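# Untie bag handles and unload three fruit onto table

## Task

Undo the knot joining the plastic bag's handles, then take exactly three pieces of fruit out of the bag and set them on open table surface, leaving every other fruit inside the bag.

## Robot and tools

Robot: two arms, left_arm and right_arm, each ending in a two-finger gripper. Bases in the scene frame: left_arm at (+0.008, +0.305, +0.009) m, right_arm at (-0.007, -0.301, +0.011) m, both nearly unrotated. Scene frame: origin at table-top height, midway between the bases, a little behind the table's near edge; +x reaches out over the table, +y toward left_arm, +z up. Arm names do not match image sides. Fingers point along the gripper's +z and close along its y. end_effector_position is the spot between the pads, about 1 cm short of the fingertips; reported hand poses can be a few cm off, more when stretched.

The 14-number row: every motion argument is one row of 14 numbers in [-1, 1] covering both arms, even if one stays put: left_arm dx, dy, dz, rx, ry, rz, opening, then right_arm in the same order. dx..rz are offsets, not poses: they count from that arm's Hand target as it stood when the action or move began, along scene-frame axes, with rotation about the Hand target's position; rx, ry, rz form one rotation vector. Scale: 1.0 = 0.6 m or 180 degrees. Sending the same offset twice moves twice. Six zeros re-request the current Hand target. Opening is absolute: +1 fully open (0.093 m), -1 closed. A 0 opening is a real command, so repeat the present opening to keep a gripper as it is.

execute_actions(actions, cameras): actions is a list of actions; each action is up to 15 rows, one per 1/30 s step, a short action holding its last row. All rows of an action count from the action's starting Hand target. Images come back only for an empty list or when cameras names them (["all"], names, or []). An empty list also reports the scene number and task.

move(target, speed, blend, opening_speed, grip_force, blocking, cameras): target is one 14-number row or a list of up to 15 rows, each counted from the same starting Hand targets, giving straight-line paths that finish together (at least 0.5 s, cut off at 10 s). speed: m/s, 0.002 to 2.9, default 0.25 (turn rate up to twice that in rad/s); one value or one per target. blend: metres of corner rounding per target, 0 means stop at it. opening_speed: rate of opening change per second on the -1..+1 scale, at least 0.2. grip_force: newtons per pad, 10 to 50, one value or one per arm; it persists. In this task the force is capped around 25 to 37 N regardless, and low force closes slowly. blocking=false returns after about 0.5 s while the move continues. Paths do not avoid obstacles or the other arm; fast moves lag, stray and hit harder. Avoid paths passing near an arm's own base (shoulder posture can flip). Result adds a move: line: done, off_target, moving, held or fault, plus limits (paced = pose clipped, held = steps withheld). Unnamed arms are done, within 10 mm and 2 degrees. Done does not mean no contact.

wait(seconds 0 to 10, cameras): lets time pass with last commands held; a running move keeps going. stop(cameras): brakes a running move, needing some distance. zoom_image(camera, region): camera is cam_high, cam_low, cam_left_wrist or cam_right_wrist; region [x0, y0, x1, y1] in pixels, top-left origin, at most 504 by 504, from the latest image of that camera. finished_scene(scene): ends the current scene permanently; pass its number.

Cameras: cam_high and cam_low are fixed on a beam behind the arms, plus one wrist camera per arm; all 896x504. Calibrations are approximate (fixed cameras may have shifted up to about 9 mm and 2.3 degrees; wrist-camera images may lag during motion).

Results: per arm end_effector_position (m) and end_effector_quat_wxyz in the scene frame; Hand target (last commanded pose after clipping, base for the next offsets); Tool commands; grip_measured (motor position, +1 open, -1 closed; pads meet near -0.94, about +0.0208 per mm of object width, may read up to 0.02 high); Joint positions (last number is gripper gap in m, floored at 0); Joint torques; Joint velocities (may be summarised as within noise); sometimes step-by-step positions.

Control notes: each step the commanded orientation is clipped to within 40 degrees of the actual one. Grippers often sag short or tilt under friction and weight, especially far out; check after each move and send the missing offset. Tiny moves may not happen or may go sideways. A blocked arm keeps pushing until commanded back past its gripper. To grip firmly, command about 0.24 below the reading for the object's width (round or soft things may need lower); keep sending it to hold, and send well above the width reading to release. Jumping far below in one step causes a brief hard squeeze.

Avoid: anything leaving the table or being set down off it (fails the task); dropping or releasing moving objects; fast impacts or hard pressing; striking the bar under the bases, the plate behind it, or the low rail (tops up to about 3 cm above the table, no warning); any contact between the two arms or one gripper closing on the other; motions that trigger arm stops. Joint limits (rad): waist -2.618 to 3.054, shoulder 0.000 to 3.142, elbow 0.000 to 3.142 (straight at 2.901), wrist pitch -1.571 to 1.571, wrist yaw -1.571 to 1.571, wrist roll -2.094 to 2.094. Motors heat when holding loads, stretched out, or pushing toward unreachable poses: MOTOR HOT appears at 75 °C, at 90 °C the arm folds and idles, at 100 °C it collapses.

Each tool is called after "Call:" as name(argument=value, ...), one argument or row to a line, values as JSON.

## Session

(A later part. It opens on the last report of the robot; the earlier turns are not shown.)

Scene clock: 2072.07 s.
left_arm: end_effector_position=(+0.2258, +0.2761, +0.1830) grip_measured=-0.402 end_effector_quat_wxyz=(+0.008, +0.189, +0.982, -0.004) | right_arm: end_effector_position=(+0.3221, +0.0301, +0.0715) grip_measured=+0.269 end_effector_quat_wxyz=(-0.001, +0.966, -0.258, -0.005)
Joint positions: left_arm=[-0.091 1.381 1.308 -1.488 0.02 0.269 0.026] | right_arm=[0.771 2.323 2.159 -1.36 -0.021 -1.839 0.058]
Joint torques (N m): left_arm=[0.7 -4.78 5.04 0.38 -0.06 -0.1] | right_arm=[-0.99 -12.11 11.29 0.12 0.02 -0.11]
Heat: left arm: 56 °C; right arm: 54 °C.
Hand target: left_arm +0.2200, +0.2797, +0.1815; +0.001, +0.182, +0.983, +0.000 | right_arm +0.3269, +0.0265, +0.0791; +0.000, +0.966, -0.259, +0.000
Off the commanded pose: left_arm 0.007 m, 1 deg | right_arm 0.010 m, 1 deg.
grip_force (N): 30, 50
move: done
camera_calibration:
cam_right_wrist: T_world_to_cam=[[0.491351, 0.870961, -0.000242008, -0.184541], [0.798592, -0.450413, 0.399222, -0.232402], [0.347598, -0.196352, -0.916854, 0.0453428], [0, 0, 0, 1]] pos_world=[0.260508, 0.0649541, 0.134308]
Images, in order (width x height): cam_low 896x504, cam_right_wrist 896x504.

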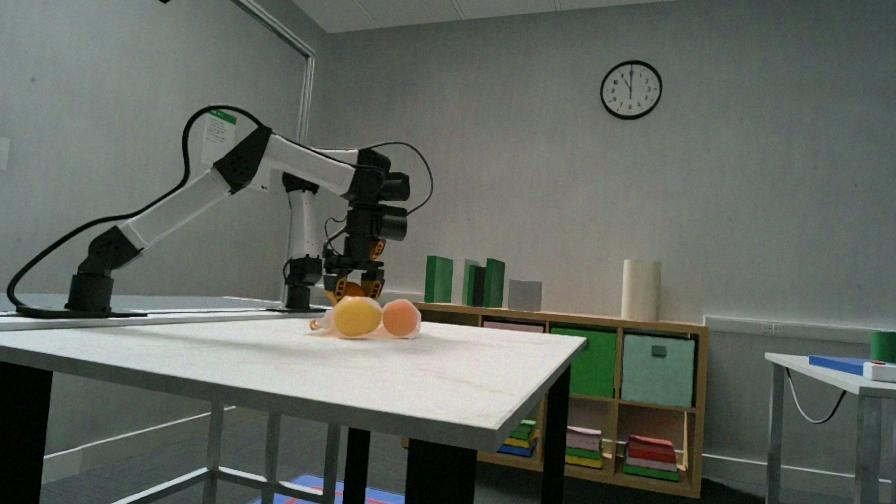

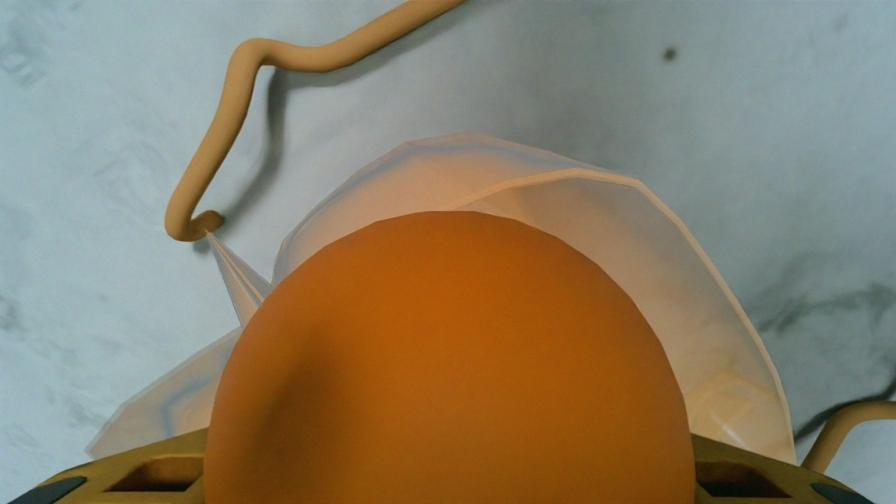

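Call:
move(
  target=[0,0,0,0,0,0,-0.4,-0.03,0,0.12,0,0,0,0.2],
  speed=0.12,
  cameras=["cam_right_wrist","cam_low","cam_high"],
)

Call:
zoom_image(
  camera="cam_low",
  region=[270, 230, 470, 350],
)

Scene clock: 2081.97 s.
left_arm: end_effector_position=(+0.2258, +0.2761, +0.1830) grip_measured=-0.402 end_effector_quat_wxyz=(+0.008, +0.189, +0.982, -0.004) | right_arm: end_effector_position=(+0.3117, +0.0280, +0.1235) grip_measured=+0.269 end_effector_quat_wxyz=(-0.002, +0.966, -0.258, -0.004)
Joint positions: left_arm=[-0.091 1.381 1.308 -1.488 0.02 0.269 0.026] | right_arm=[0.782 2.307 2.34 -1.555 -0.021 -1.829 0.058]
Joint torques (N m): left_arm=[0.72 -4.79 5.01 0.39 -0.05 -0.12] | right_arm=[0.27 -16.72 9.74 0.15 0.03 0.07]
Heat: left arm: 55 °C; right arm: 54 °C.
Hand target: left_arm +0.2200, +0.2797, +0.1815; +0.001, +0.182, +0.983, +0.000 | right_arm +0.3088, +0.0265, +0.1512; +0.000, +0.966, -0.259, +0.000
Off the commanded pose: left_arm 0.007 m, 1 deg | right_arm 0.028 m, 1 deg.
joint sent to its limit (right arm) — joint 4 (wrist pitch), lower limit. The joint targets still meet the commanded pose.
grip_force (N): 30, 50
move: off_target (right_arm)
camera_calibration:
cam_right_wrist: T_world_to_cam=[[0.489984, 0.871731, 0.00121244, -0.177434], [0.799087, -0.449707, 0.399029, -0.245939], [0.348391, -0.194549, -0.916938, 0.096033], [0, 0, 0, 1]] pos_world=[0.250009, 0.0627567, 0.186408]
Images, in order (width x height): cam_high 896x504, cam_low 896x504, cam_right_wrist 896x504.

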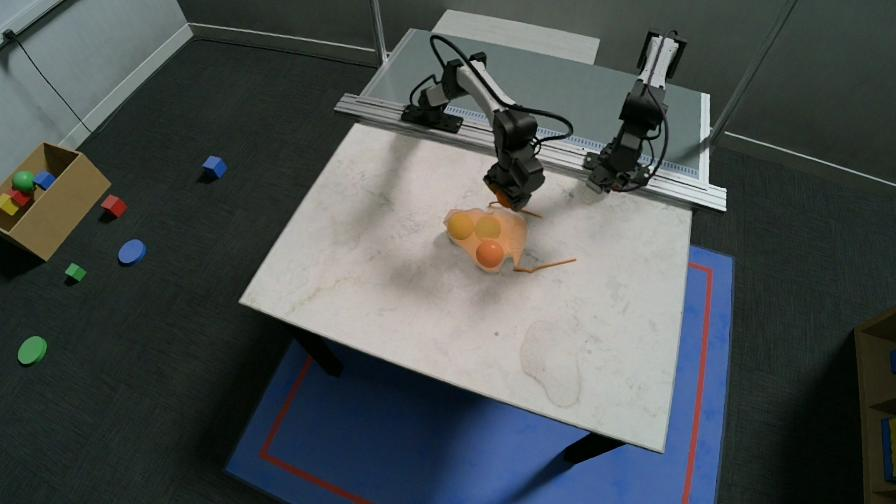

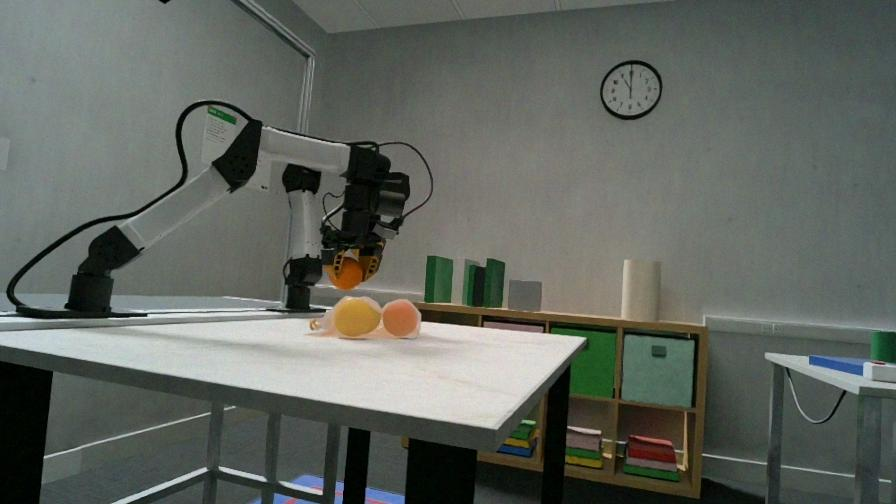

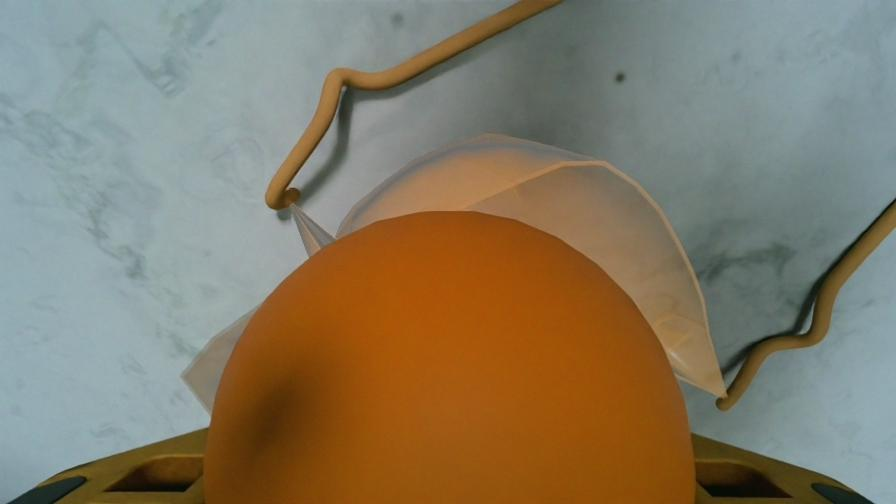

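Scaled by 2.520 from the camera's 896x504 image, which has a finer 1280x720 frame.

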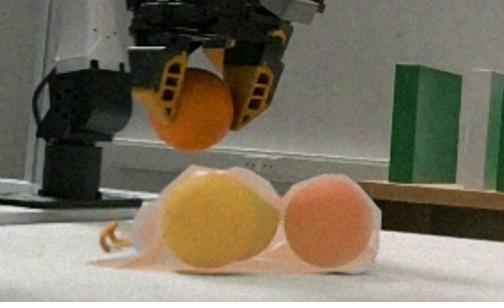

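Call:
move(
  target=[0,0,0,0,0,0,-0.4,-0.015,-0.444,-0.019,0,0,-0.2778,0.2],
  speed=0.25,
  cameras=["cam_right_wrist"],
)

Call:
move(
  target=[0,0,0,0,0,0,-0.4,0,0,-0.135,0,0,0,0.2],
  speed=0.12,
  cameras=["cam_right_wrist","cam_low"],
)

Call:
zoom_image(
  camera="cam_low",
  region=[140, 230, 440, 380],
)

Scene clock: 2095.23 s.
left_arm: end_effector_position=(+0.2258, +0.2761, +0.1830) grip_measured=-0.402 end_effector_quat_wxyz=(+0.008, +0.189, +0.982, -0.004) | right_arm: end_effector_position=(+0.3008, -0.2399, +0.1329) grip_measured=+0.269 end_effector_quat_wxyz=(+0.017, +0.770, -0.638, -0.007)
Joint positions: left_arm=[-0.091 1.381 1.308 -1.488 0.02 0.269 0.026] | right_arm=[0.158 1.713 1.472 -1.332 -0.028 -1.592 0.058]
Joint torques (N m): left_arm=[0.73 -4.82 5.01 0.38 -0.07 -0.11] | right_arm=[-0.49 -10.69 6.65 0.58 -0.15 0.11]
Heat: left arm: 55 °C; right arm: 55 °C.
Hand target: left_arm +0.2200, +0.2797, +0.1815; +0.001, +0.182, +0.983, +0.000 | right_arm +0.2999, -0.2400, +0.1398; +0.000, +0.766, -0.643, +0.000
Off the commanded pose: left_arm 0.007 m, 1 deg | right_arm 0.007 m, 2 deg.
grip_force (N): 30, 50
move: done
camera_calibration:
cam_right_wrist: T_world_to_cam=[[0.980177, 0.194993, -0.0350944, -0.243552], [0.19171, -0.888722, 0.416438, -0.286403], [0.0500132, -0.41491, -0.908487, 0.09203], [0, 0, 0, 1]] pos_world=[0.289028, -0.168858, 0.19433]
Images, in order (width x height): cam_right_wrist 896x504.

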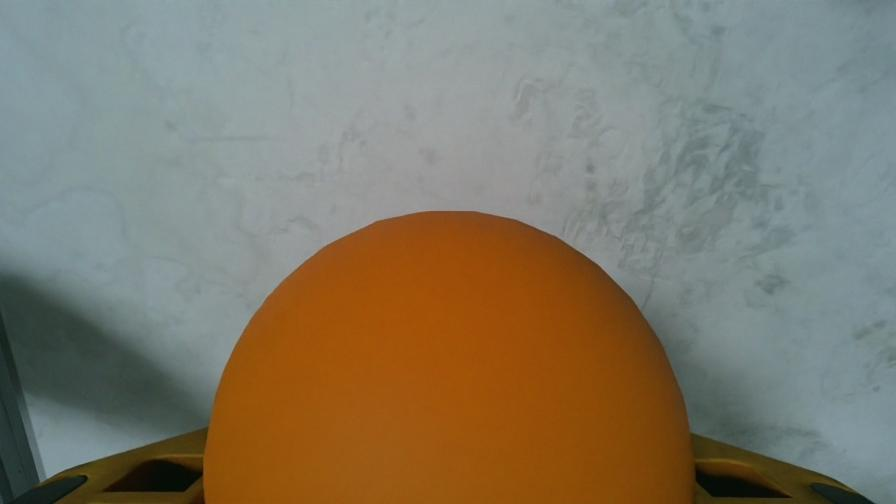

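Scene clock: 2096.67 s.
left_arm: end_effector_position=(+0.2258, +0.2761, +0.1830) grip_measured=-0.402 end_effector_quat_wxyz=(+0.008, +0.189, +0.982, -0.004) | right_arm: end_effector_position=(+0.3013, -0.2425, +0.0640) grip_measured=+0.269 end_effector_quat_wxyz=(+0.001, +0.767, -0.641, +0.006)
Joint positions: left_arm=[-0.091 1.381 1.308 -1.488 0.02 0.269 0.026] | right_arm=[0.158 1.721 1.204 -1.014 -0.028 -1.582 0.058]
Joint torques (N m): left_arm=[0.7 -4.79 4.98 0.36 -0.05 -0.11] | right_arm=[0.27 -6.48 6.63 0.64 -0.18 0.08]
Heat: left arm: 54 °C; right arm: 55 °C.
Hand target: left_arm +0.2200, +0.2797, +0.1815; +0.001, +0.182, +0.983, +0.000 | right_arm +0.2998, -0.2400, +0.0587; +0.000, +0.766, -0.643, +0.000
Off the commanded pose: left_arm 0.007 m, 1 deg | right_arm 0.006 m, 1 deg.
grip_force (N): 30, 50
move: done
camera_calibration:
cam_right_wrist: T_world_to_cam=[[0.982366, 0.186866, 0.00615086, -0.251235], [0.167263, -0.893057, 0.417698, -0.253896], [0.0835469, -0.409304, -0.908565, 0.0196363], [0, 0, 0, 1]] pos_world=[0.287631, -0.171759, 0.125438]
Images, in order (width x height): cam_low 896x504, cam_right_wrist 896x504.

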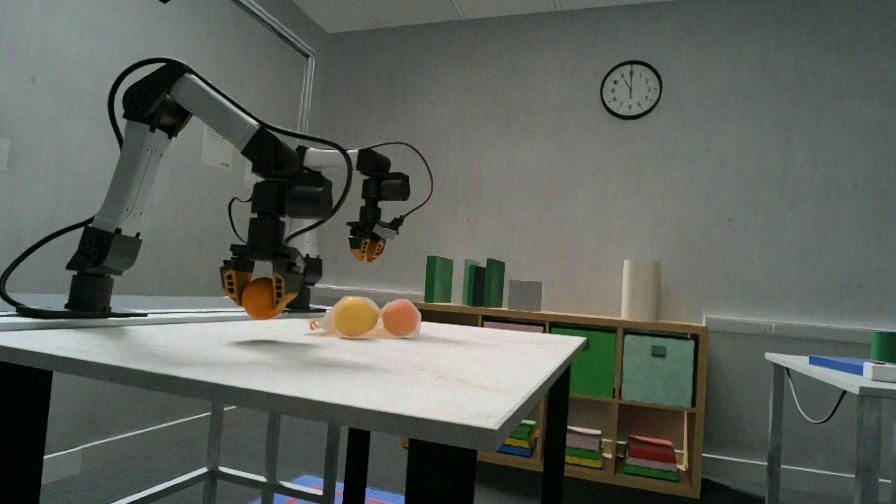

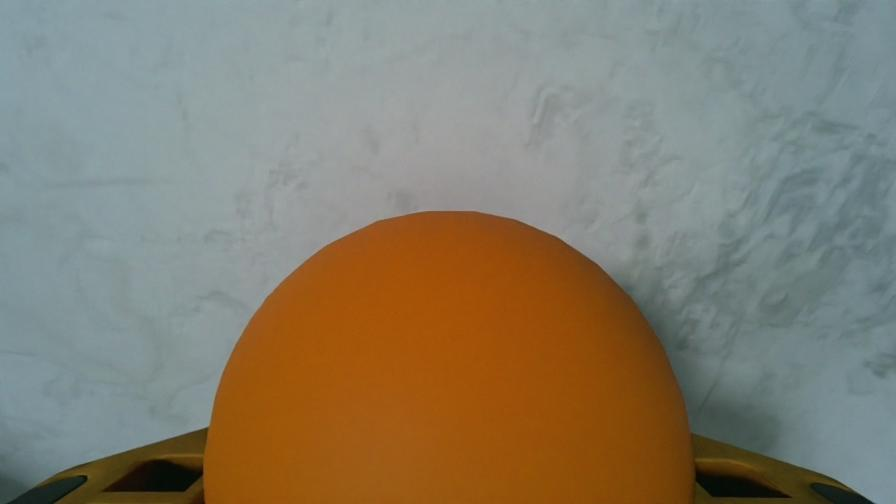

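Scaled by 1.680 from the camera's 896x504 image, which has a finer 1280x720 frame.

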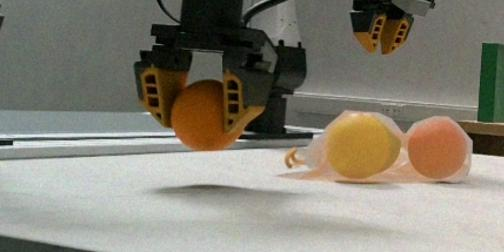

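Call:
move(
  target=[0,0,0,0,0,0,-0.4,0,0,-0.04,0,0,0,0.2],
  speed=0.06,
  cameras=["cam_low"],
)

Call:
zoom_image(
  camera="cam_low",
  region=[200, 250, 350, 350],
)

Scene clock: 2103.23 s.
left_arm: end_effector_position=(+0.2258, +0.2761, +0.1830) grip_measured=-0.402 end_effector_quat_wxyz=(+0.008, +0.189, +0.982, -0.004) | right_arm: end_effector_position=(+0.3021, -0.2424, +0.0405) grip_measured=+0.269 end_effector_quat_wxyz=(+0.000, +0.767, -0.641, +0.007)
Joint positions: left_arm=[-0.091 1.381 1.308 -1.488 0.02 0.269 0.026] | right_arm=[0.161 1.753 1.144 -0.92 -0.028 -1.579 0.058]
Joint torques (N m): left_arm=[0.73 -4.81 5.03 0.38 -0.06 -0.11] | right_arm=[0.14 -6.48 6.42 0.63 -0.16 0.07]
Heat: left arm: 54 °C; right arm: 54 °C.
Hand target: left_arm +0.2200, +0.2797, +0.1815; +0.001, +0.182, +0.983, +0.000 | right_arm +0.2999, -0.2399, +0.0347; +0.000, +0.766, -0.643, +0.000
Off the commanded pose: left_arm 0.007 m, 1 deg | right_arm 0.007 m, 1 deg.
grip_force (N): 30, 50
move: done
Images, in order (width x height): cam_low 896x504.

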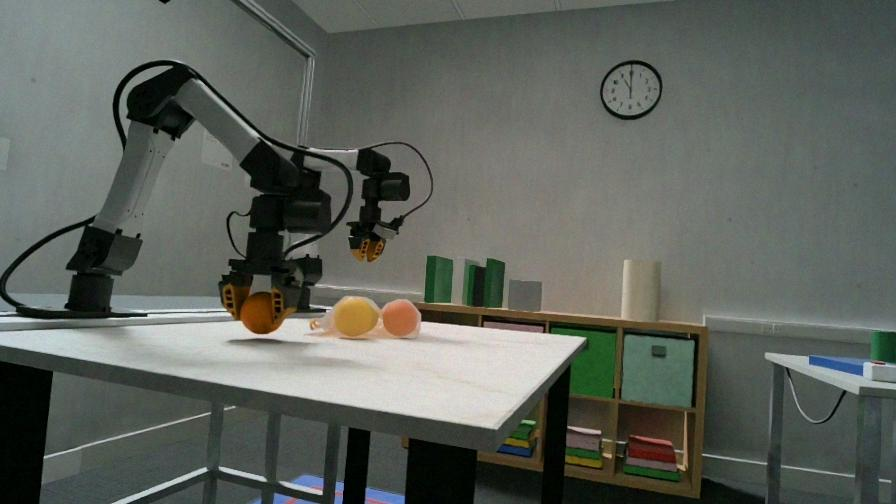

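Scaled by 3.360 from the camera's 896x504 image, which has a finer 1280x720 frame.

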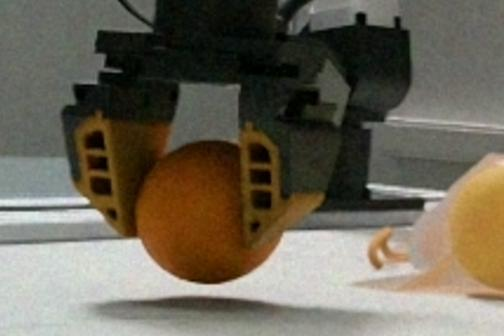

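Call:
move(
  target=[0,0,0,0,0,0,-0.4,0,0,-0.014,0,0,0,0.2],
  speed=0.04,
  cameras=["cam_low"],
)

Call:
zoom_image(
  camera="cam_low",
  region=[200, 250, 350, 350],
)

Scene clock: 2111.23 s.
left_arm: end_effector_position=(+0.2258, +0.2761, +0.1830) grip_measured=-0.402 end_effector_quat_wxyz=(+0.008, +0.189, +0.982, -0.004) | right_arm: end_effector_position=(+0.3016, -0.2428, +0.0336) grip_measured=+0.269 end_effector_quat_wxyz=(+0.001, +0.767, -0.642, +0.006)
Joint positions: left_arm=[-0.091 1.381 1.308 -1.488 0.02 0.269 0.026] | right_arm=[0.161 1.764 1.128 -0.895 -0.028 -1.579 0.058]
Joint torques (N m): left_arm=[0.75 -4.83 5.01 0.39 -0.05 -0.11] | right_arm=[0.27 -6.2 6.01 0.71 -0.19 0.08]
Heat: left arm: 54 °C; right arm: 54 °C.
Hand target: left_arm +0.2200, +0.2797, +0.1815; +0.001, +0.182, +0.983, +0.000 | right_arm +0.2999, -0.2399, +0.0264; +0.000, +0.766, -0.643, +0.000
Off the commanded pose: left_arm 0.007 m, 1 deg | right_arm 0.008 m, 1 deg.
grip_force (N): 30, 50
move: done
Images, in order (width x height): cam_low 896x504.

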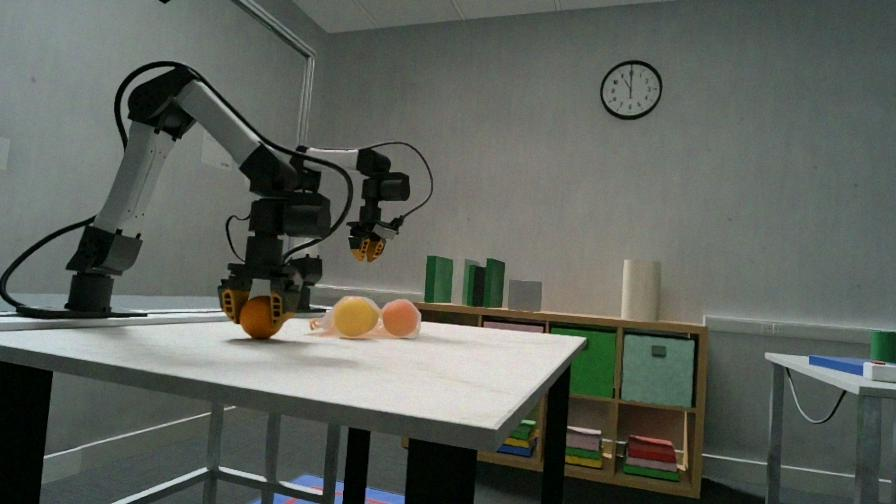

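Scaled by 3.360 from the camera's 896x504 image, which has a finer 1280x720 frame.

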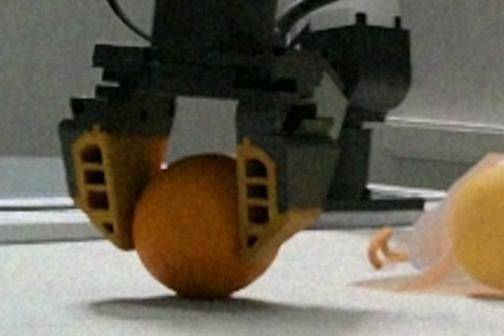

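Call:
move(
  target=[
    [0,0,0,0,0,0,-0.4,0,0,-0.006,0,0,0,0.2],
    [0,0,0,0,0,0,-0.4,0,0,-0.006,0,0,0,0.7],
    [0,0,0,0,0,0,-0.4,0,0,0.16,0,0,0,0.8],
  ],
  speed=0.08,
  opening_speed=0.35,
  cameras=["cam_low","cam_right_wrist"],
)

Call:
zoom_image(
  camera="cam_low",
  region=[200, 250, 350, 350],
)

Scene clock: 2131.37 s.
left_arm: end_effector_position=(+0.2258, +0.2761, +0.1830) grip_measured=-0.402 end_effector_quat_wxyz=(+0.008, +0.189, +0.982, -0.004) | right_arm: end_effector_position=(+0.2974, -0.2406, +0.1065) grip_measured=+0.798 end_effector_quat_wxyz=(+0.016, +0.766, -0.642, -0.007)
Joint positions: left_arm=[-0.091 1.381 1.308 -1.488 0.02 0.269 0.026] | right_arm=[0.161 1.708 1.361 -1.225 -0.028 -1.578 0.084]
Joint torques (N m): left_arm=[0.7 -4.78 4.98 0.39 -0.03 -0.11] | right_arm=[-0.57 -9.87 10.91 0.14 -0.14 -0.06]
Heat: left arm: 53 °C; right arm: 53 °C.
Hand target: left_arm +0.2200, +0.2797, +0.1815; +0.001, +0.182, +0.983, +0.000 | right_arm +0.2999, -0.2399, +0.1224; +0.000, +0.766, -0.643, +0.000
Off the commanded pose: left_arm 0.007 m, 1 deg | right_arm 0.016 m, 2 deg.
grip_force (N): 30, 50
move: off_target (right_arm); target 2's new opening was sent with right_arm's hand 0.011 m and 1 deg from that target; target 3's new opening was sent with right_arm's hand 0.016 m and 2 deg from that target
camera_calibration:
cam_right_wrist: T_world_to_cam=[[0.982449, 0.183419, -0.033921, -0.244606], [0.18071, -0.89086, 0.416789, -0.272716], [0.0462282, -0.415604, -0.90837, 0.0688732], [0, 0, 0, 1]] pos_world=[0.286412, -0.169463, 0.16793]
Images, in order (width x height): cam_low 896x504, cam_right_wrist 896x504.

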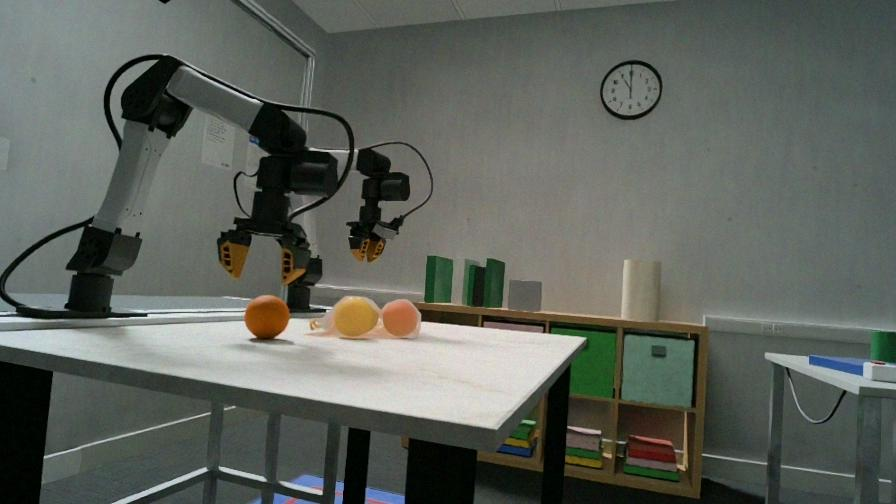

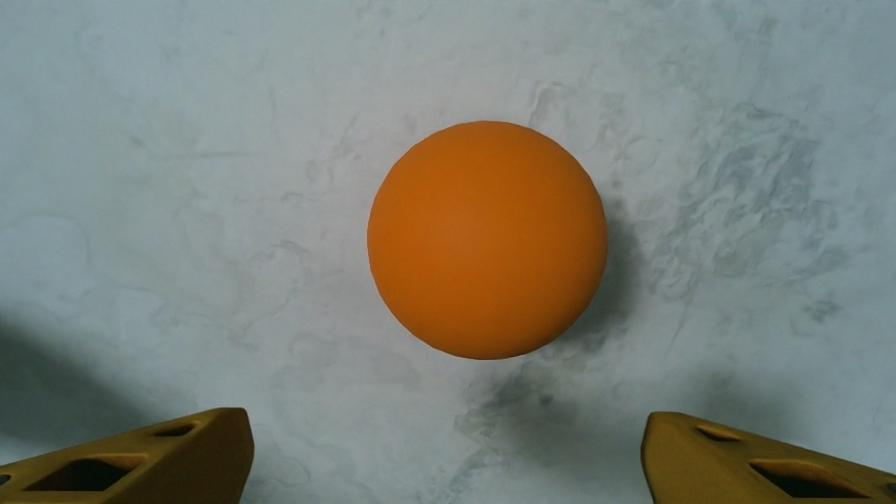

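Scaled by 3.360 from the camera's 896x504 image, which has a finer 1280x720 frame.

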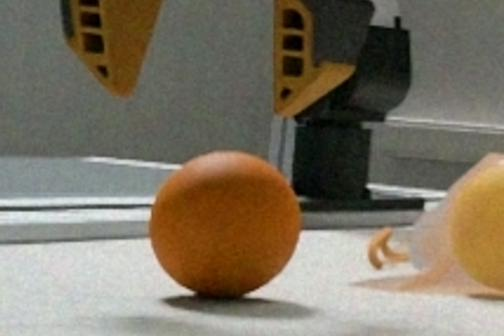

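Call:
wait(
  seconds=0.5,
  cameras=["cam_right_wrist"],
)

Scene clock: 2137.63 s.
left_arm: end_effector_position=(+0.2258, +0.2761, +0.1830) grip_measured=-0.402 end_effector_quat_wxyz=(+0.008, +0.189, +0.982, -0.004) | right_arm: end_effector_position=(+0.2974, -0.2406, +0.1065) grip_measured=+0.798 end_effector_quat_wxyz=(+0.016, +0.766, -0.642, -0.007)
Joint positions: left_arm=[-0.091 1.381 1.308 -1.488 0.02 0.269 0.026] | right_arm=[0.161 1.708 1.361 -1.225 -0.028 -1.578 0.084]
Joint torques (N m): left_arm=[0.72 -4.83 4.98 0.38 -0.05 -0.11] | right_arm=[-0.62 -9.98 10.97 0.11 -0.17 -0.07]
Heat: left arm: 53 °C; right arm: 54 °C.
Hand target: left_arm +0.2200, +0.2797, +0.1815; +0.001, +0.182, +0.983, +0.000 | right_arm +0.2999, -0.2399, +0.1224; +0.000, +0.766, -0.643, +0.000
Tool commands: left_gripper/opening=-0.4 right_gripper/opening=+0.8
Off the commanded pose: left_arm 0.007 m, 1 deg | right_arm 0.016 m, 2 deg.
grip_force (N): 30, 50
wait: 0.50 s; at rest from the start
camera_calibration:
cam_right_wrist: T_world_to_cam=[[0.982449, 0.183419, -0.033921, -0.244606], [0.18071, -0.89086, 0.416789, -0.272716], [0.0462282, -0.415604, -0.90837, 0.0688732], [0, 0, 0, 1]] pos_world=[0.286412, -0.169463, 0.16793]
Images, in order (width x height): cam_right_wrist 896x504.

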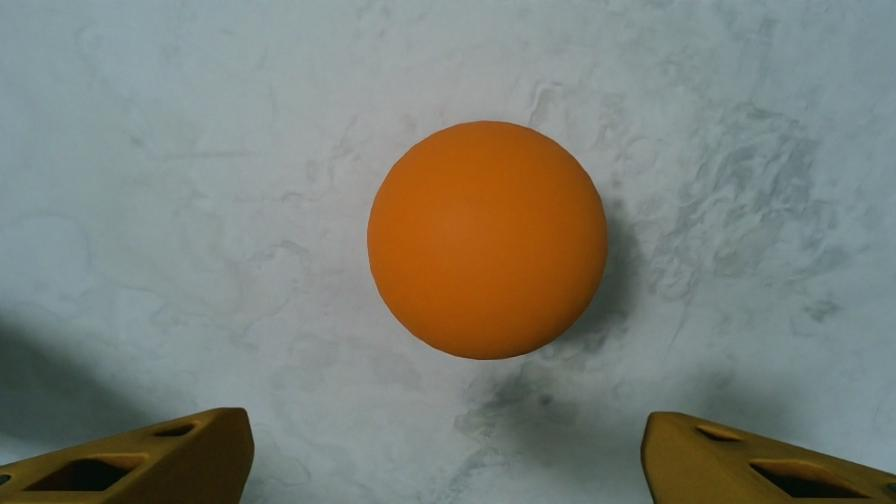

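Call:
move(
  target=[0.05,-0.233,0,-0.1048,-0.1971,-0.0749,-0.98,-0.1,-0.02,0.16,0,0,0,0.8],
  speed=0.3,
  cameras=["cam_left_wrist","cam_high"],
)

Scene clock: 2169.40 s.
left_arm: end_effector_position=(+0.2512, +0.1382, +0.1846) grip_measured=-0.973 end_effector_quat_wxyz=(+0.326, +0.287, +0.894, -0.107) | right_arm: end_effector_position=(+0.2421, -0.2510, +0.2062) grip_measured=+0.798 end_effector_quat_wxyz=(-0.003, +0.766, -0.642, +0.011)
Joint positions: left_arm=[-0.549 1.048 0.88 -0.704 0.046 0.03 0] | right_arm=[0.142 1.465 1.505 -1.559 -0.028 -1.596 0.084]
Joint torques (N m): left_arm=[-0.09 -3.4 6.01 1.97 -0.11 -0.12] | right_arm=[-1.02 -6.67 10.67 0.26 -0.18 -0.09]
Heat: left arm: 52 °C; right arm: 57 °C.
Hand target: left_arm +0.2500, +0.1399, +0.1815; +0.328, +0.283, +0.896, -0.103 | right_arm +0.2400, -0.2519, +0.2184; +0.000, +0.766, -0.643, +0.001
Off the commanded pose: left_arm 0.004 m, 1 deg | right_arm 0.012 m, 1 deg.
joint sent to its limit (right arm) — joint 4 (wrist pitch), lower limit. The joint targets still meet the commanded pose.
grip_force (N): 30, 50
move: off_target (right_arm)
camera_calibration:
cam_left_wrist: T_world_to_cam=[[-0.588578, -0.808429, 0.0043228, 0.258004], [-0.779379, 0.565992, -0.26874, 0.206866], [0.214811, -0.161544, -0.963203, 0.235123], [0, 0, 0, 1]] pos_world=[0.262575, 0.129476, 0.280949]
Images, in order (width x height): cam_high 896x504, cam_left_wrist 896x504.

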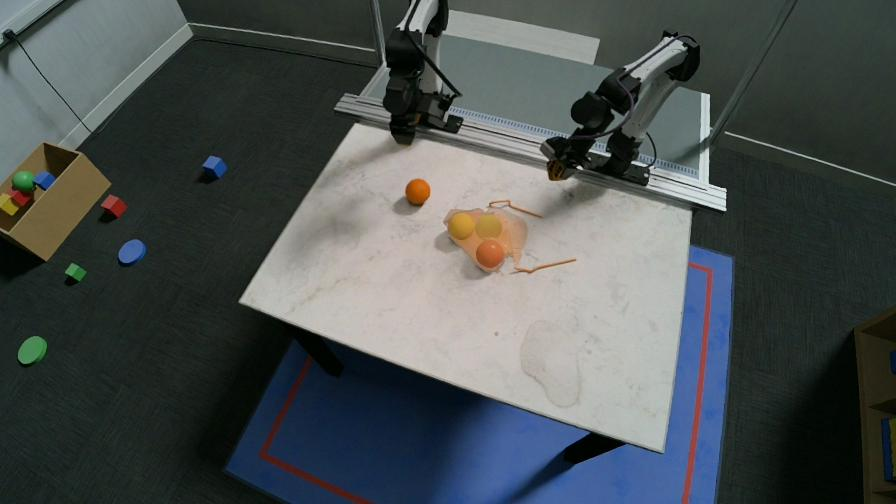

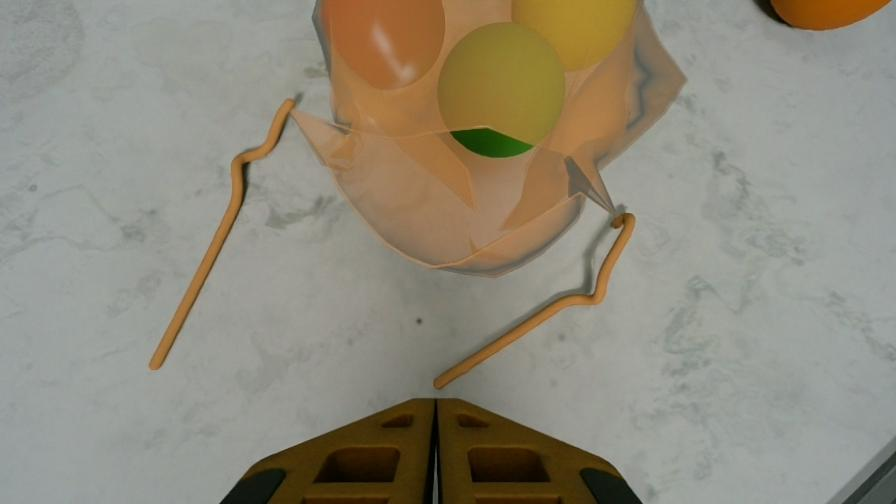

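Call:
move(
  target=[0.12,-0.1465,-0.086,-0.0319,-0.0455,0,0.95,0,0,0,0,0,0,0.8],
  speed=0.25,
  cameras=["cam_left_wrist"],
)

Scene clock: 2203.50 s.
left_arm: end_effector_position=(+0.3228, +0.0509, +0.1391) grip_measured=+0.948 end_effector_quat_wxyz=(+0.411, +0.275, +0.859, -0.133) | right_arm: end_effector_position=(+0.2421, -0.2510, +0.2062) grip_measured=+0.798 end_effector_quat_wxyz=(-0.003, +0.766, -0.642, +0.011)
Joint positions: left_arm=[-0.676 1.427 0.808 -0.06 -0.049 -0.058 0.091] | right_arm=[0.142 1.465 1.505 -1.559 -0.028 -1.596 0.084]
Joint torques (N m): left_arm=[-0.12 -4.14 6.41 2.24 -0.1 -0.11] | right_arm=[-1.05 -6.68 10.66 0.29 -0.16 -0.06]
Heat: left arm: 49 °C; right arm: 58 °C.
Hand target: left_arm +0.3220, +0.0521, +0.1299; +0.404, +0.272, +0.864, -0.127 | right_arm +0.2400, -0.2519, +0.2184; +0.000, +0.766, -0.643, +0.001
Off the commanded pose: left_arm 0.009 m, 1 deg | right_arm 0.012 m, 1 deg.
joint sent to its limit (right arm) — joint 4 (wrist pitch), lower limit. The joint targets still meet the commanded pose.
grip_force (N): 30, 50
move: off_target (right_arm)
camera_calibration:
cam_left_wrist: T_world_to_cam=[[-0.58899, -0.808139, 0.00107796, 0.230297], [-0.722389, 0.525895, -0.448986, 0.308566], [0.362276, -0.265227, -0.893538, 0.10984], [0, 0, 0, 1]] pos_world=[0.318755, 0.0529713, 0.23644]
Images, in order (width x height): cam_left_wrist 896x504.

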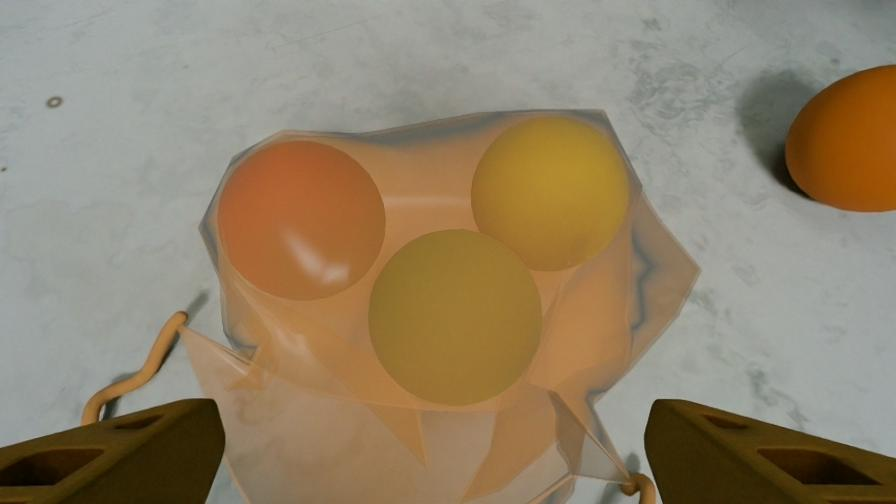

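Call:
move(
  target=[0.0133,-0.0068,-0.133,0,0,0,0.95,0,0,0,0,0,0,0.8],
  speed=0.12,
  cameras=["cam_left_wrist"],
)

Scene clock: 2217.40 s.
left_arm: end_effector_position=(+0.3321, +0.0445, +0.0584) grip_measured=+0.948 end_effector_quat_wxyz=(+0.411, +0.275, +0.859, -0.133) | right_arm: end_effector_position=(+0.2421, -0.2510, +0.2062) grip_measured=+0.798 end_effector_quat_wxyz=(-0.003, +0.766, -0.642, +0.011)
Joint positions: left_arm=[-0.676 1.671 0.663 0.328 -0.05 -0.058 0.091] | right_arm=[0.142 1.465 1.505 -1.559 -0.028 -1.596 0.084]
Joint torques (N m): left_arm=[0.21 -5.22 5.22 2.22 -0.11 -0.07] | right_arm=[-1.03 -6.72 10.69 0.27 -0.14 -0.05]
Heat: left arm: 49 °C; right arm: 59 °C.
Hand target: left_arm +0.3300, +0.0480, +0.0501; +0.405, +0.272, +0.864, -0.127 | right_arm +0.2400, -0.2519, +0.2184; +0.000, +0.766, -0.643, +0.001
Off the commanded pose: left_arm 0.009 m, 1 deg | right_arm 0.012 m, 1 deg.
joint sent to its limit (right arm) — joint 4 (wrist pitch), lower limit. The joint targets still meet the commanded pose.
grip_force (N): 30, 50
move: off_target (right_arm)
camera_calibration:
cam_left_wrist: T_world_to_cam=[[-0.588653, -0.808386, 0.000757358, 0.230617], [-0.722821, 0.525926, -0.448254, 0.28257], [0.361963, -0.264413, -0.893906, 0.0327246], [0, 0, 0, 1]] pos_world=[0.328156, 0.046469, 0.155741]
Images, in order (width x height): cam_left_wrist 896x504.

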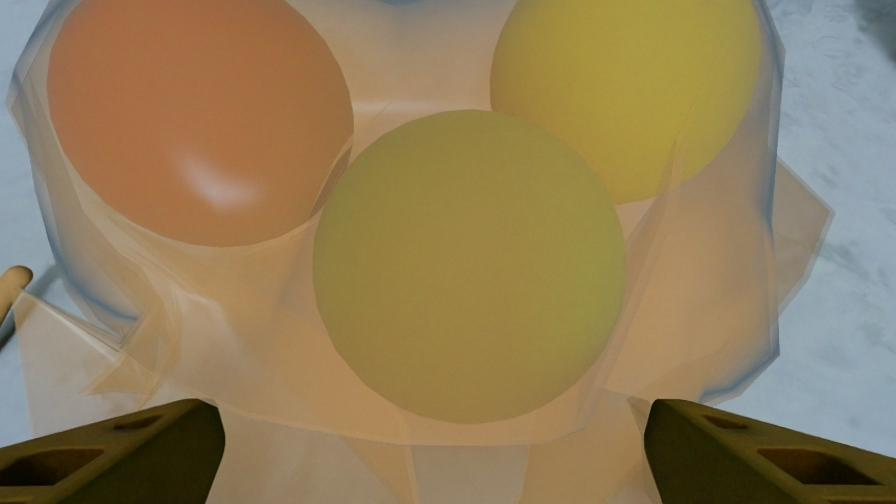

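Call:
move(
  target=[
    [0,0,0.05,0,0,0,0.95,0,0,0,0,0,0,0.8],
    [-0.034,0.0245,0.04,0,0,0,0.95,0,0,0,0,0,0,0.8],
    [-0.034,0.0245,-0.012,0,0,0,0.95,0,0,0,0,0,0,0.8],
  ],
  speed=0.12,
  blend=0.005,
  cameras=["cam_left_wrist"],
)

Scene clock: 2239.60 s.
left_arm: end_effector_position=(+0.3121, +0.0600, +0.0501) grip_measured=+0.948 end_effector_quat_wxyz=(+0.410, +0.276, +0.859, -0.132) | right_arm: end_effector_position=(+0.2421, -0.2510, +0.2062) grip_measured=+0.798 end_effector_quat_wxyz=(-0.003, +0.766, -0.642, +0.011)
Joint positions: left_arm=[-0.68 1.611 0.552 0.377 -0.053 -0.06 0.091] | right_arm=[0.142 1.465 1.505 -1.559 -0.028 -1.596 0.084]
Joint torques (N m): left_arm=[-0.13 -4.75 5.12 2.22 -0.12 -0.11] | right_arm=[-0.94 -6.78 10.7 0.26 -0.15 -0.07]
Heat: left arm: 49 °C; right arm: 59 °C.
Hand target: left_arm +0.3096, +0.0626, +0.0430; +0.405, +0.273, +0.864, -0.127 | right_arm +0.2400, -0.2519, +0.2184; +0.000, +0.766, -0.643, +0.001
Off the commanded pose: left_arm 0.008 m, 1 deg | right_arm 0.012 m, 1 deg.
joint sent to its limit (right arm) — joint 4 (wrist pitch), lower limit. The joint targets still meet the commanded pose.
grip_force (N): 30, 50
move: off_target (right_arm)
camera_calibration:
cam_left_wrist: T_world_to_cam=[[-0.588883, -0.808218, 0.000678082, 0.231431], [-0.723422, 0.526725, -0.446343, 0.256227], [0.360385, -0.263334, -0.894862, 0.0371409], [0, 0, 0, 1]] pos_world=[0.308261, 0.0618659, 0.147444]
Images, in order (width x height): cam_left_wrist 896x504.

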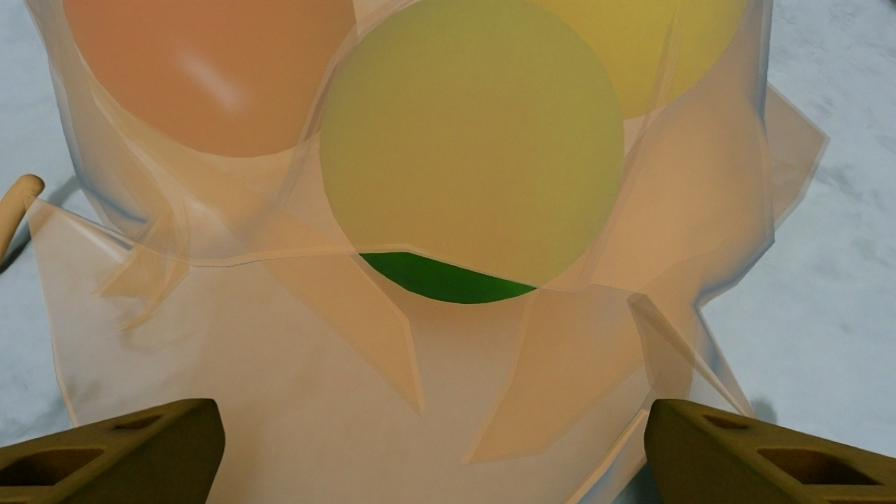

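Call:
move(
  target=[0.068,-0.0495,0.002,0,0,0,0.95,0,0,0,0,0,0,0.8],
  speed=0.1,
  cameras=["cam_left_wrist"],
)

Scene clock: 2256.50 s.
left_arm: end_effector_position=(+0.3466, +0.0309, +0.0491) grip_measured=+0.948 end_effector_quat_wxyz=(+0.414, +0.275, +0.858, -0.134) | right_arm: end_effector_position=(+0.2421, -0.2510, +0.2062) grip_measured=+0.798 end_effector_quat_wxyz=(-0.003, +0.766, -0.642, +0.011)
Joint positions: left_arm=[-0.68 1.769 0.724 0.371 -0.053 -0.06 0.091] | right_arm=[0.142 1.465 1.505 -1.559 -0.028 -1.596 0.084]
Joint torques (N m): left_arm=[0.98 -5.52 7.71 1.95 -0.04 -0.04] | right_arm=[-1.09 -6.74 10.62 0.24 -0.16 -0.07]
Heat: left arm: 49 °C; right arm: 59 °C.
Hand target: left_arm +0.3503, +0.0329, +0.0441; +0.404, +0.273, +0.864, -0.127 | right_arm +0.2400, -0.2519, +0.2184; +0.000, +0.766, -0.643, +0.001
Off the commanded pose: left_arm 0.007 m, 1 deg | right_arm 0.012 m, 1 deg.
joint sent to its limit (right arm) — joint 4 (wrist pitch), lower limit. The joint targets still meet the commanded pose.
grip_force (N): 30, 50
move: off_target (right_arm)
camera_calibration:
cam_left_wrist: T_world_to_cam=[[-0.588951, -0.808168, 0.00126316, 0.228276], [-0.720622, 0.524443, -0.453501, 0.295584], [0.365843, -0.268, -0.891255, 0.0142202], [0, 0, 0, 1]] pos_world=[0.342245, 0.0332792, 0.146433]
Images, in order (width x height): cam_left_wrist 896x504.

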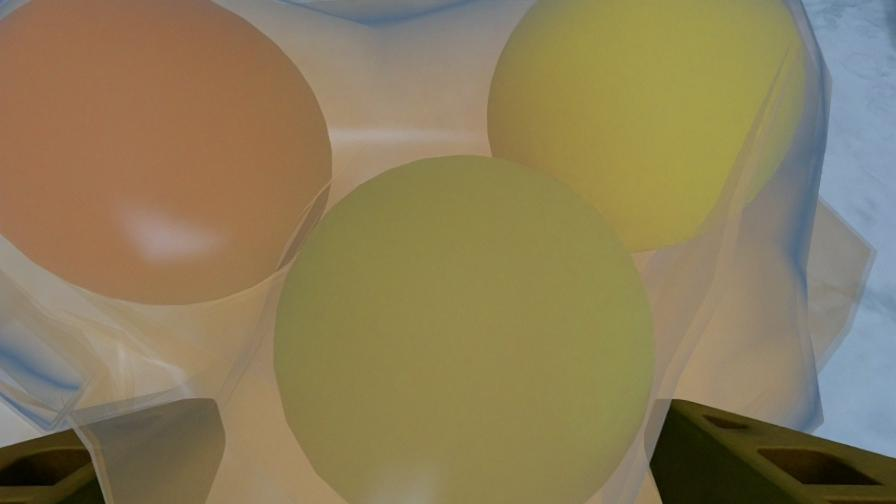

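Call:
zoom_image(
  camera="cam_left_wrist",
  region=[560, 250, 896, 504],
)

Scaled by 1.500 from the camera's 896x504 image, which has a finer 1280x720 frame.

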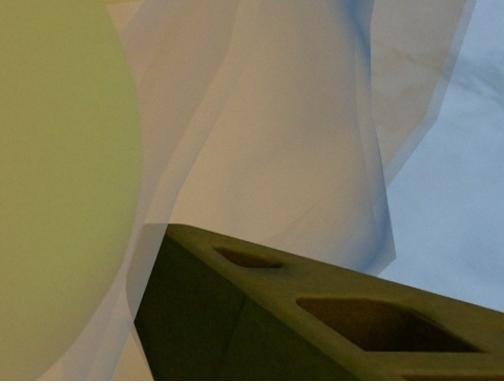

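Call:
move(
  target=[
    [-0.081,0.059,0.01,0,0,0,0.95,0,0,0,0,0,0,0.8],
    [-0.167,0.1785,0.2265,0,0,0,0.95,0.02,0.3,-0.1,0,0,0.139,-0.3],
  ],
  speed=0.2,
  blend=0.01,
  cameras=["cam_left_wrist","cam_right_wrist"],
)

Scene clock: 2293.50 s.
left_arm: end_effector_position=(+0.2506, +0.1402, +0.1741) grip_measured=+0.948 end_effector_quat_wxyz=(+0.406, +0.269, +0.865, -0.126) | right_arm: end_effector_position=(+0.2440, -0.0772, +0.1533) grip_measured=-0.298 end_effector_quat_wxyz=(+0.012, +0.888, -0.460, -0.011)
Joint positions: left_arm=[-0.555 0.899 0.657 -0.453 0.028 0.009 0.091] | right_arm=[0.7 1.778 1.652 -1.428 -0.027 -1.478 0.031]
Joint torques (N m): left_arm=[0.69 -1.95 9.47 1.93 0.12 0.07] | right_arm=[0.06 -7.15 11.12 0.54 0.05 0.09]
Heat: left arm: 50 °C; right arm: 60 °C.
Hand target: left_arm +0.2501, +0.1401, +0.1800; +0.404, +0.273, +0.864, -0.127 | right_arm +0.2519, -0.0718, +0.1584; +0.000, +0.887, -0.462, +0.000
Off the commanded pose: left_arm 0.006 m, 1 deg | right_arm 0.011 m, 2 deg.
grip_force (N): 30, 50
move: off_target (right_arm); target 2's new opening was sent with right_arm's hand 0.011 m and 2 deg from that target
camera_calibration:
cam_left_wrist: T_world_to_cam=[[-0.573023, -0.819538, -0.00140622, 0.257932], [-0.738167, 0.516872, -0.433536, 0.227737], [0.356026, -0.247388, -0.901135, 0.19139], [0, 0, 0, 1]] pos_world=[0.247769, 0.141022, 0.271563]
cam_right_wrist: T_world_to_cam=[[0.810616, 0.584686, -0.0323227, -0.147875], [0.546604, -0.735708, 0.399948, -0.211704], [0.210064, -0.341872, -0.915968, 0.14871], [0, 0, 0, 1]] pos_world=[0.204349, -0.0184515, 0.216105]
Images, in order (width x height): cam_left_wrist 896x504, cam_right_wrist 896x504.

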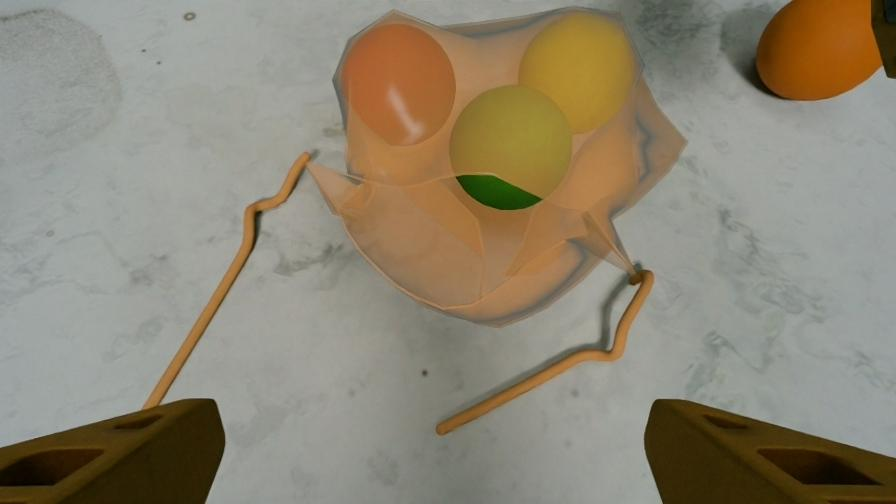

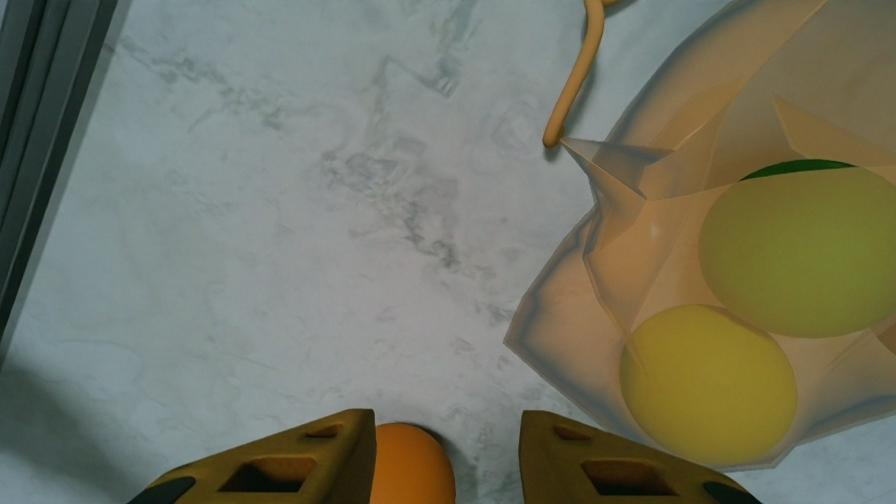

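Call:
move(
  target=[0.155,-0.1235,-0.083,0,0,-0.0833,0.9,0,0,0,0,0,0,-0.3],
  speed=0.25,
  cameras=["cam_left_wrist"],
)

Scene clock: 2348.33 s.
left_arm: end_effector_position=(+0.3361, +0.0690, +0.1254) grip_measured=+0.902 end_effector_quat_wxyz=(+0.378, +0.380, +0.826, -0.177) | right_arm: end_effector_position=(+0.2440, -0.0772, +0.1533) grip_measured=-0.298 end_effector_quat_wxyz=(+0.012, +0.888, -0.460, -0.011)
Joint positions: left_arm=[-0.485 1.486 0.833 -0.091 0.282 0.229 0.088] | right_arm=[0.7 1.778 1.652 -1.428 -0.027 -1.478 0.031]
Joint torques (N m): left_arm=[0.83 -4.3 9.09 2.16 0.24 0.02] | right_arm=[-0.08 -7.06 11.07 0.53 0.04 0.08]
Heat: left arm: 46 °C; right arm: 64 °C.
Hand target: left_arm +0.3432, +0.0660, +0.1302; +0.384, +0.383, +0.821, -0.179 | right_arm +0.2519, -0.0718, +0.1584; +0.000, +0.887, -0.462, +0.000
Off the commanded pose: left_arm 0.009 m, 1 deg | right_arm 0.011 m, 2 deg.
grip_force (N): 30, 50
move: off_target (right_arm)
camera_calibration:
cam_left_wrist: T_world_to_cam=[[-0.766406, -0.642342, 0.0043345, 0.300554], [-0.584762, 0.69488, -0.418564, 0.24082], [0.265849, -0.323324, -0.908177, 0.135752], [0, 0, 0, 1]] pos_world=[0.335079, 0.0696095, 0.222783]
Images, in order (width x height): cam_left_wrist 896x504.

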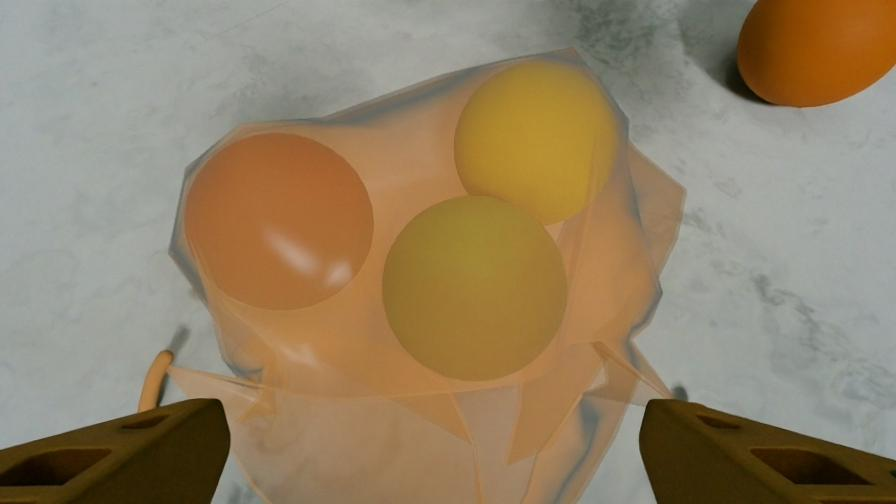

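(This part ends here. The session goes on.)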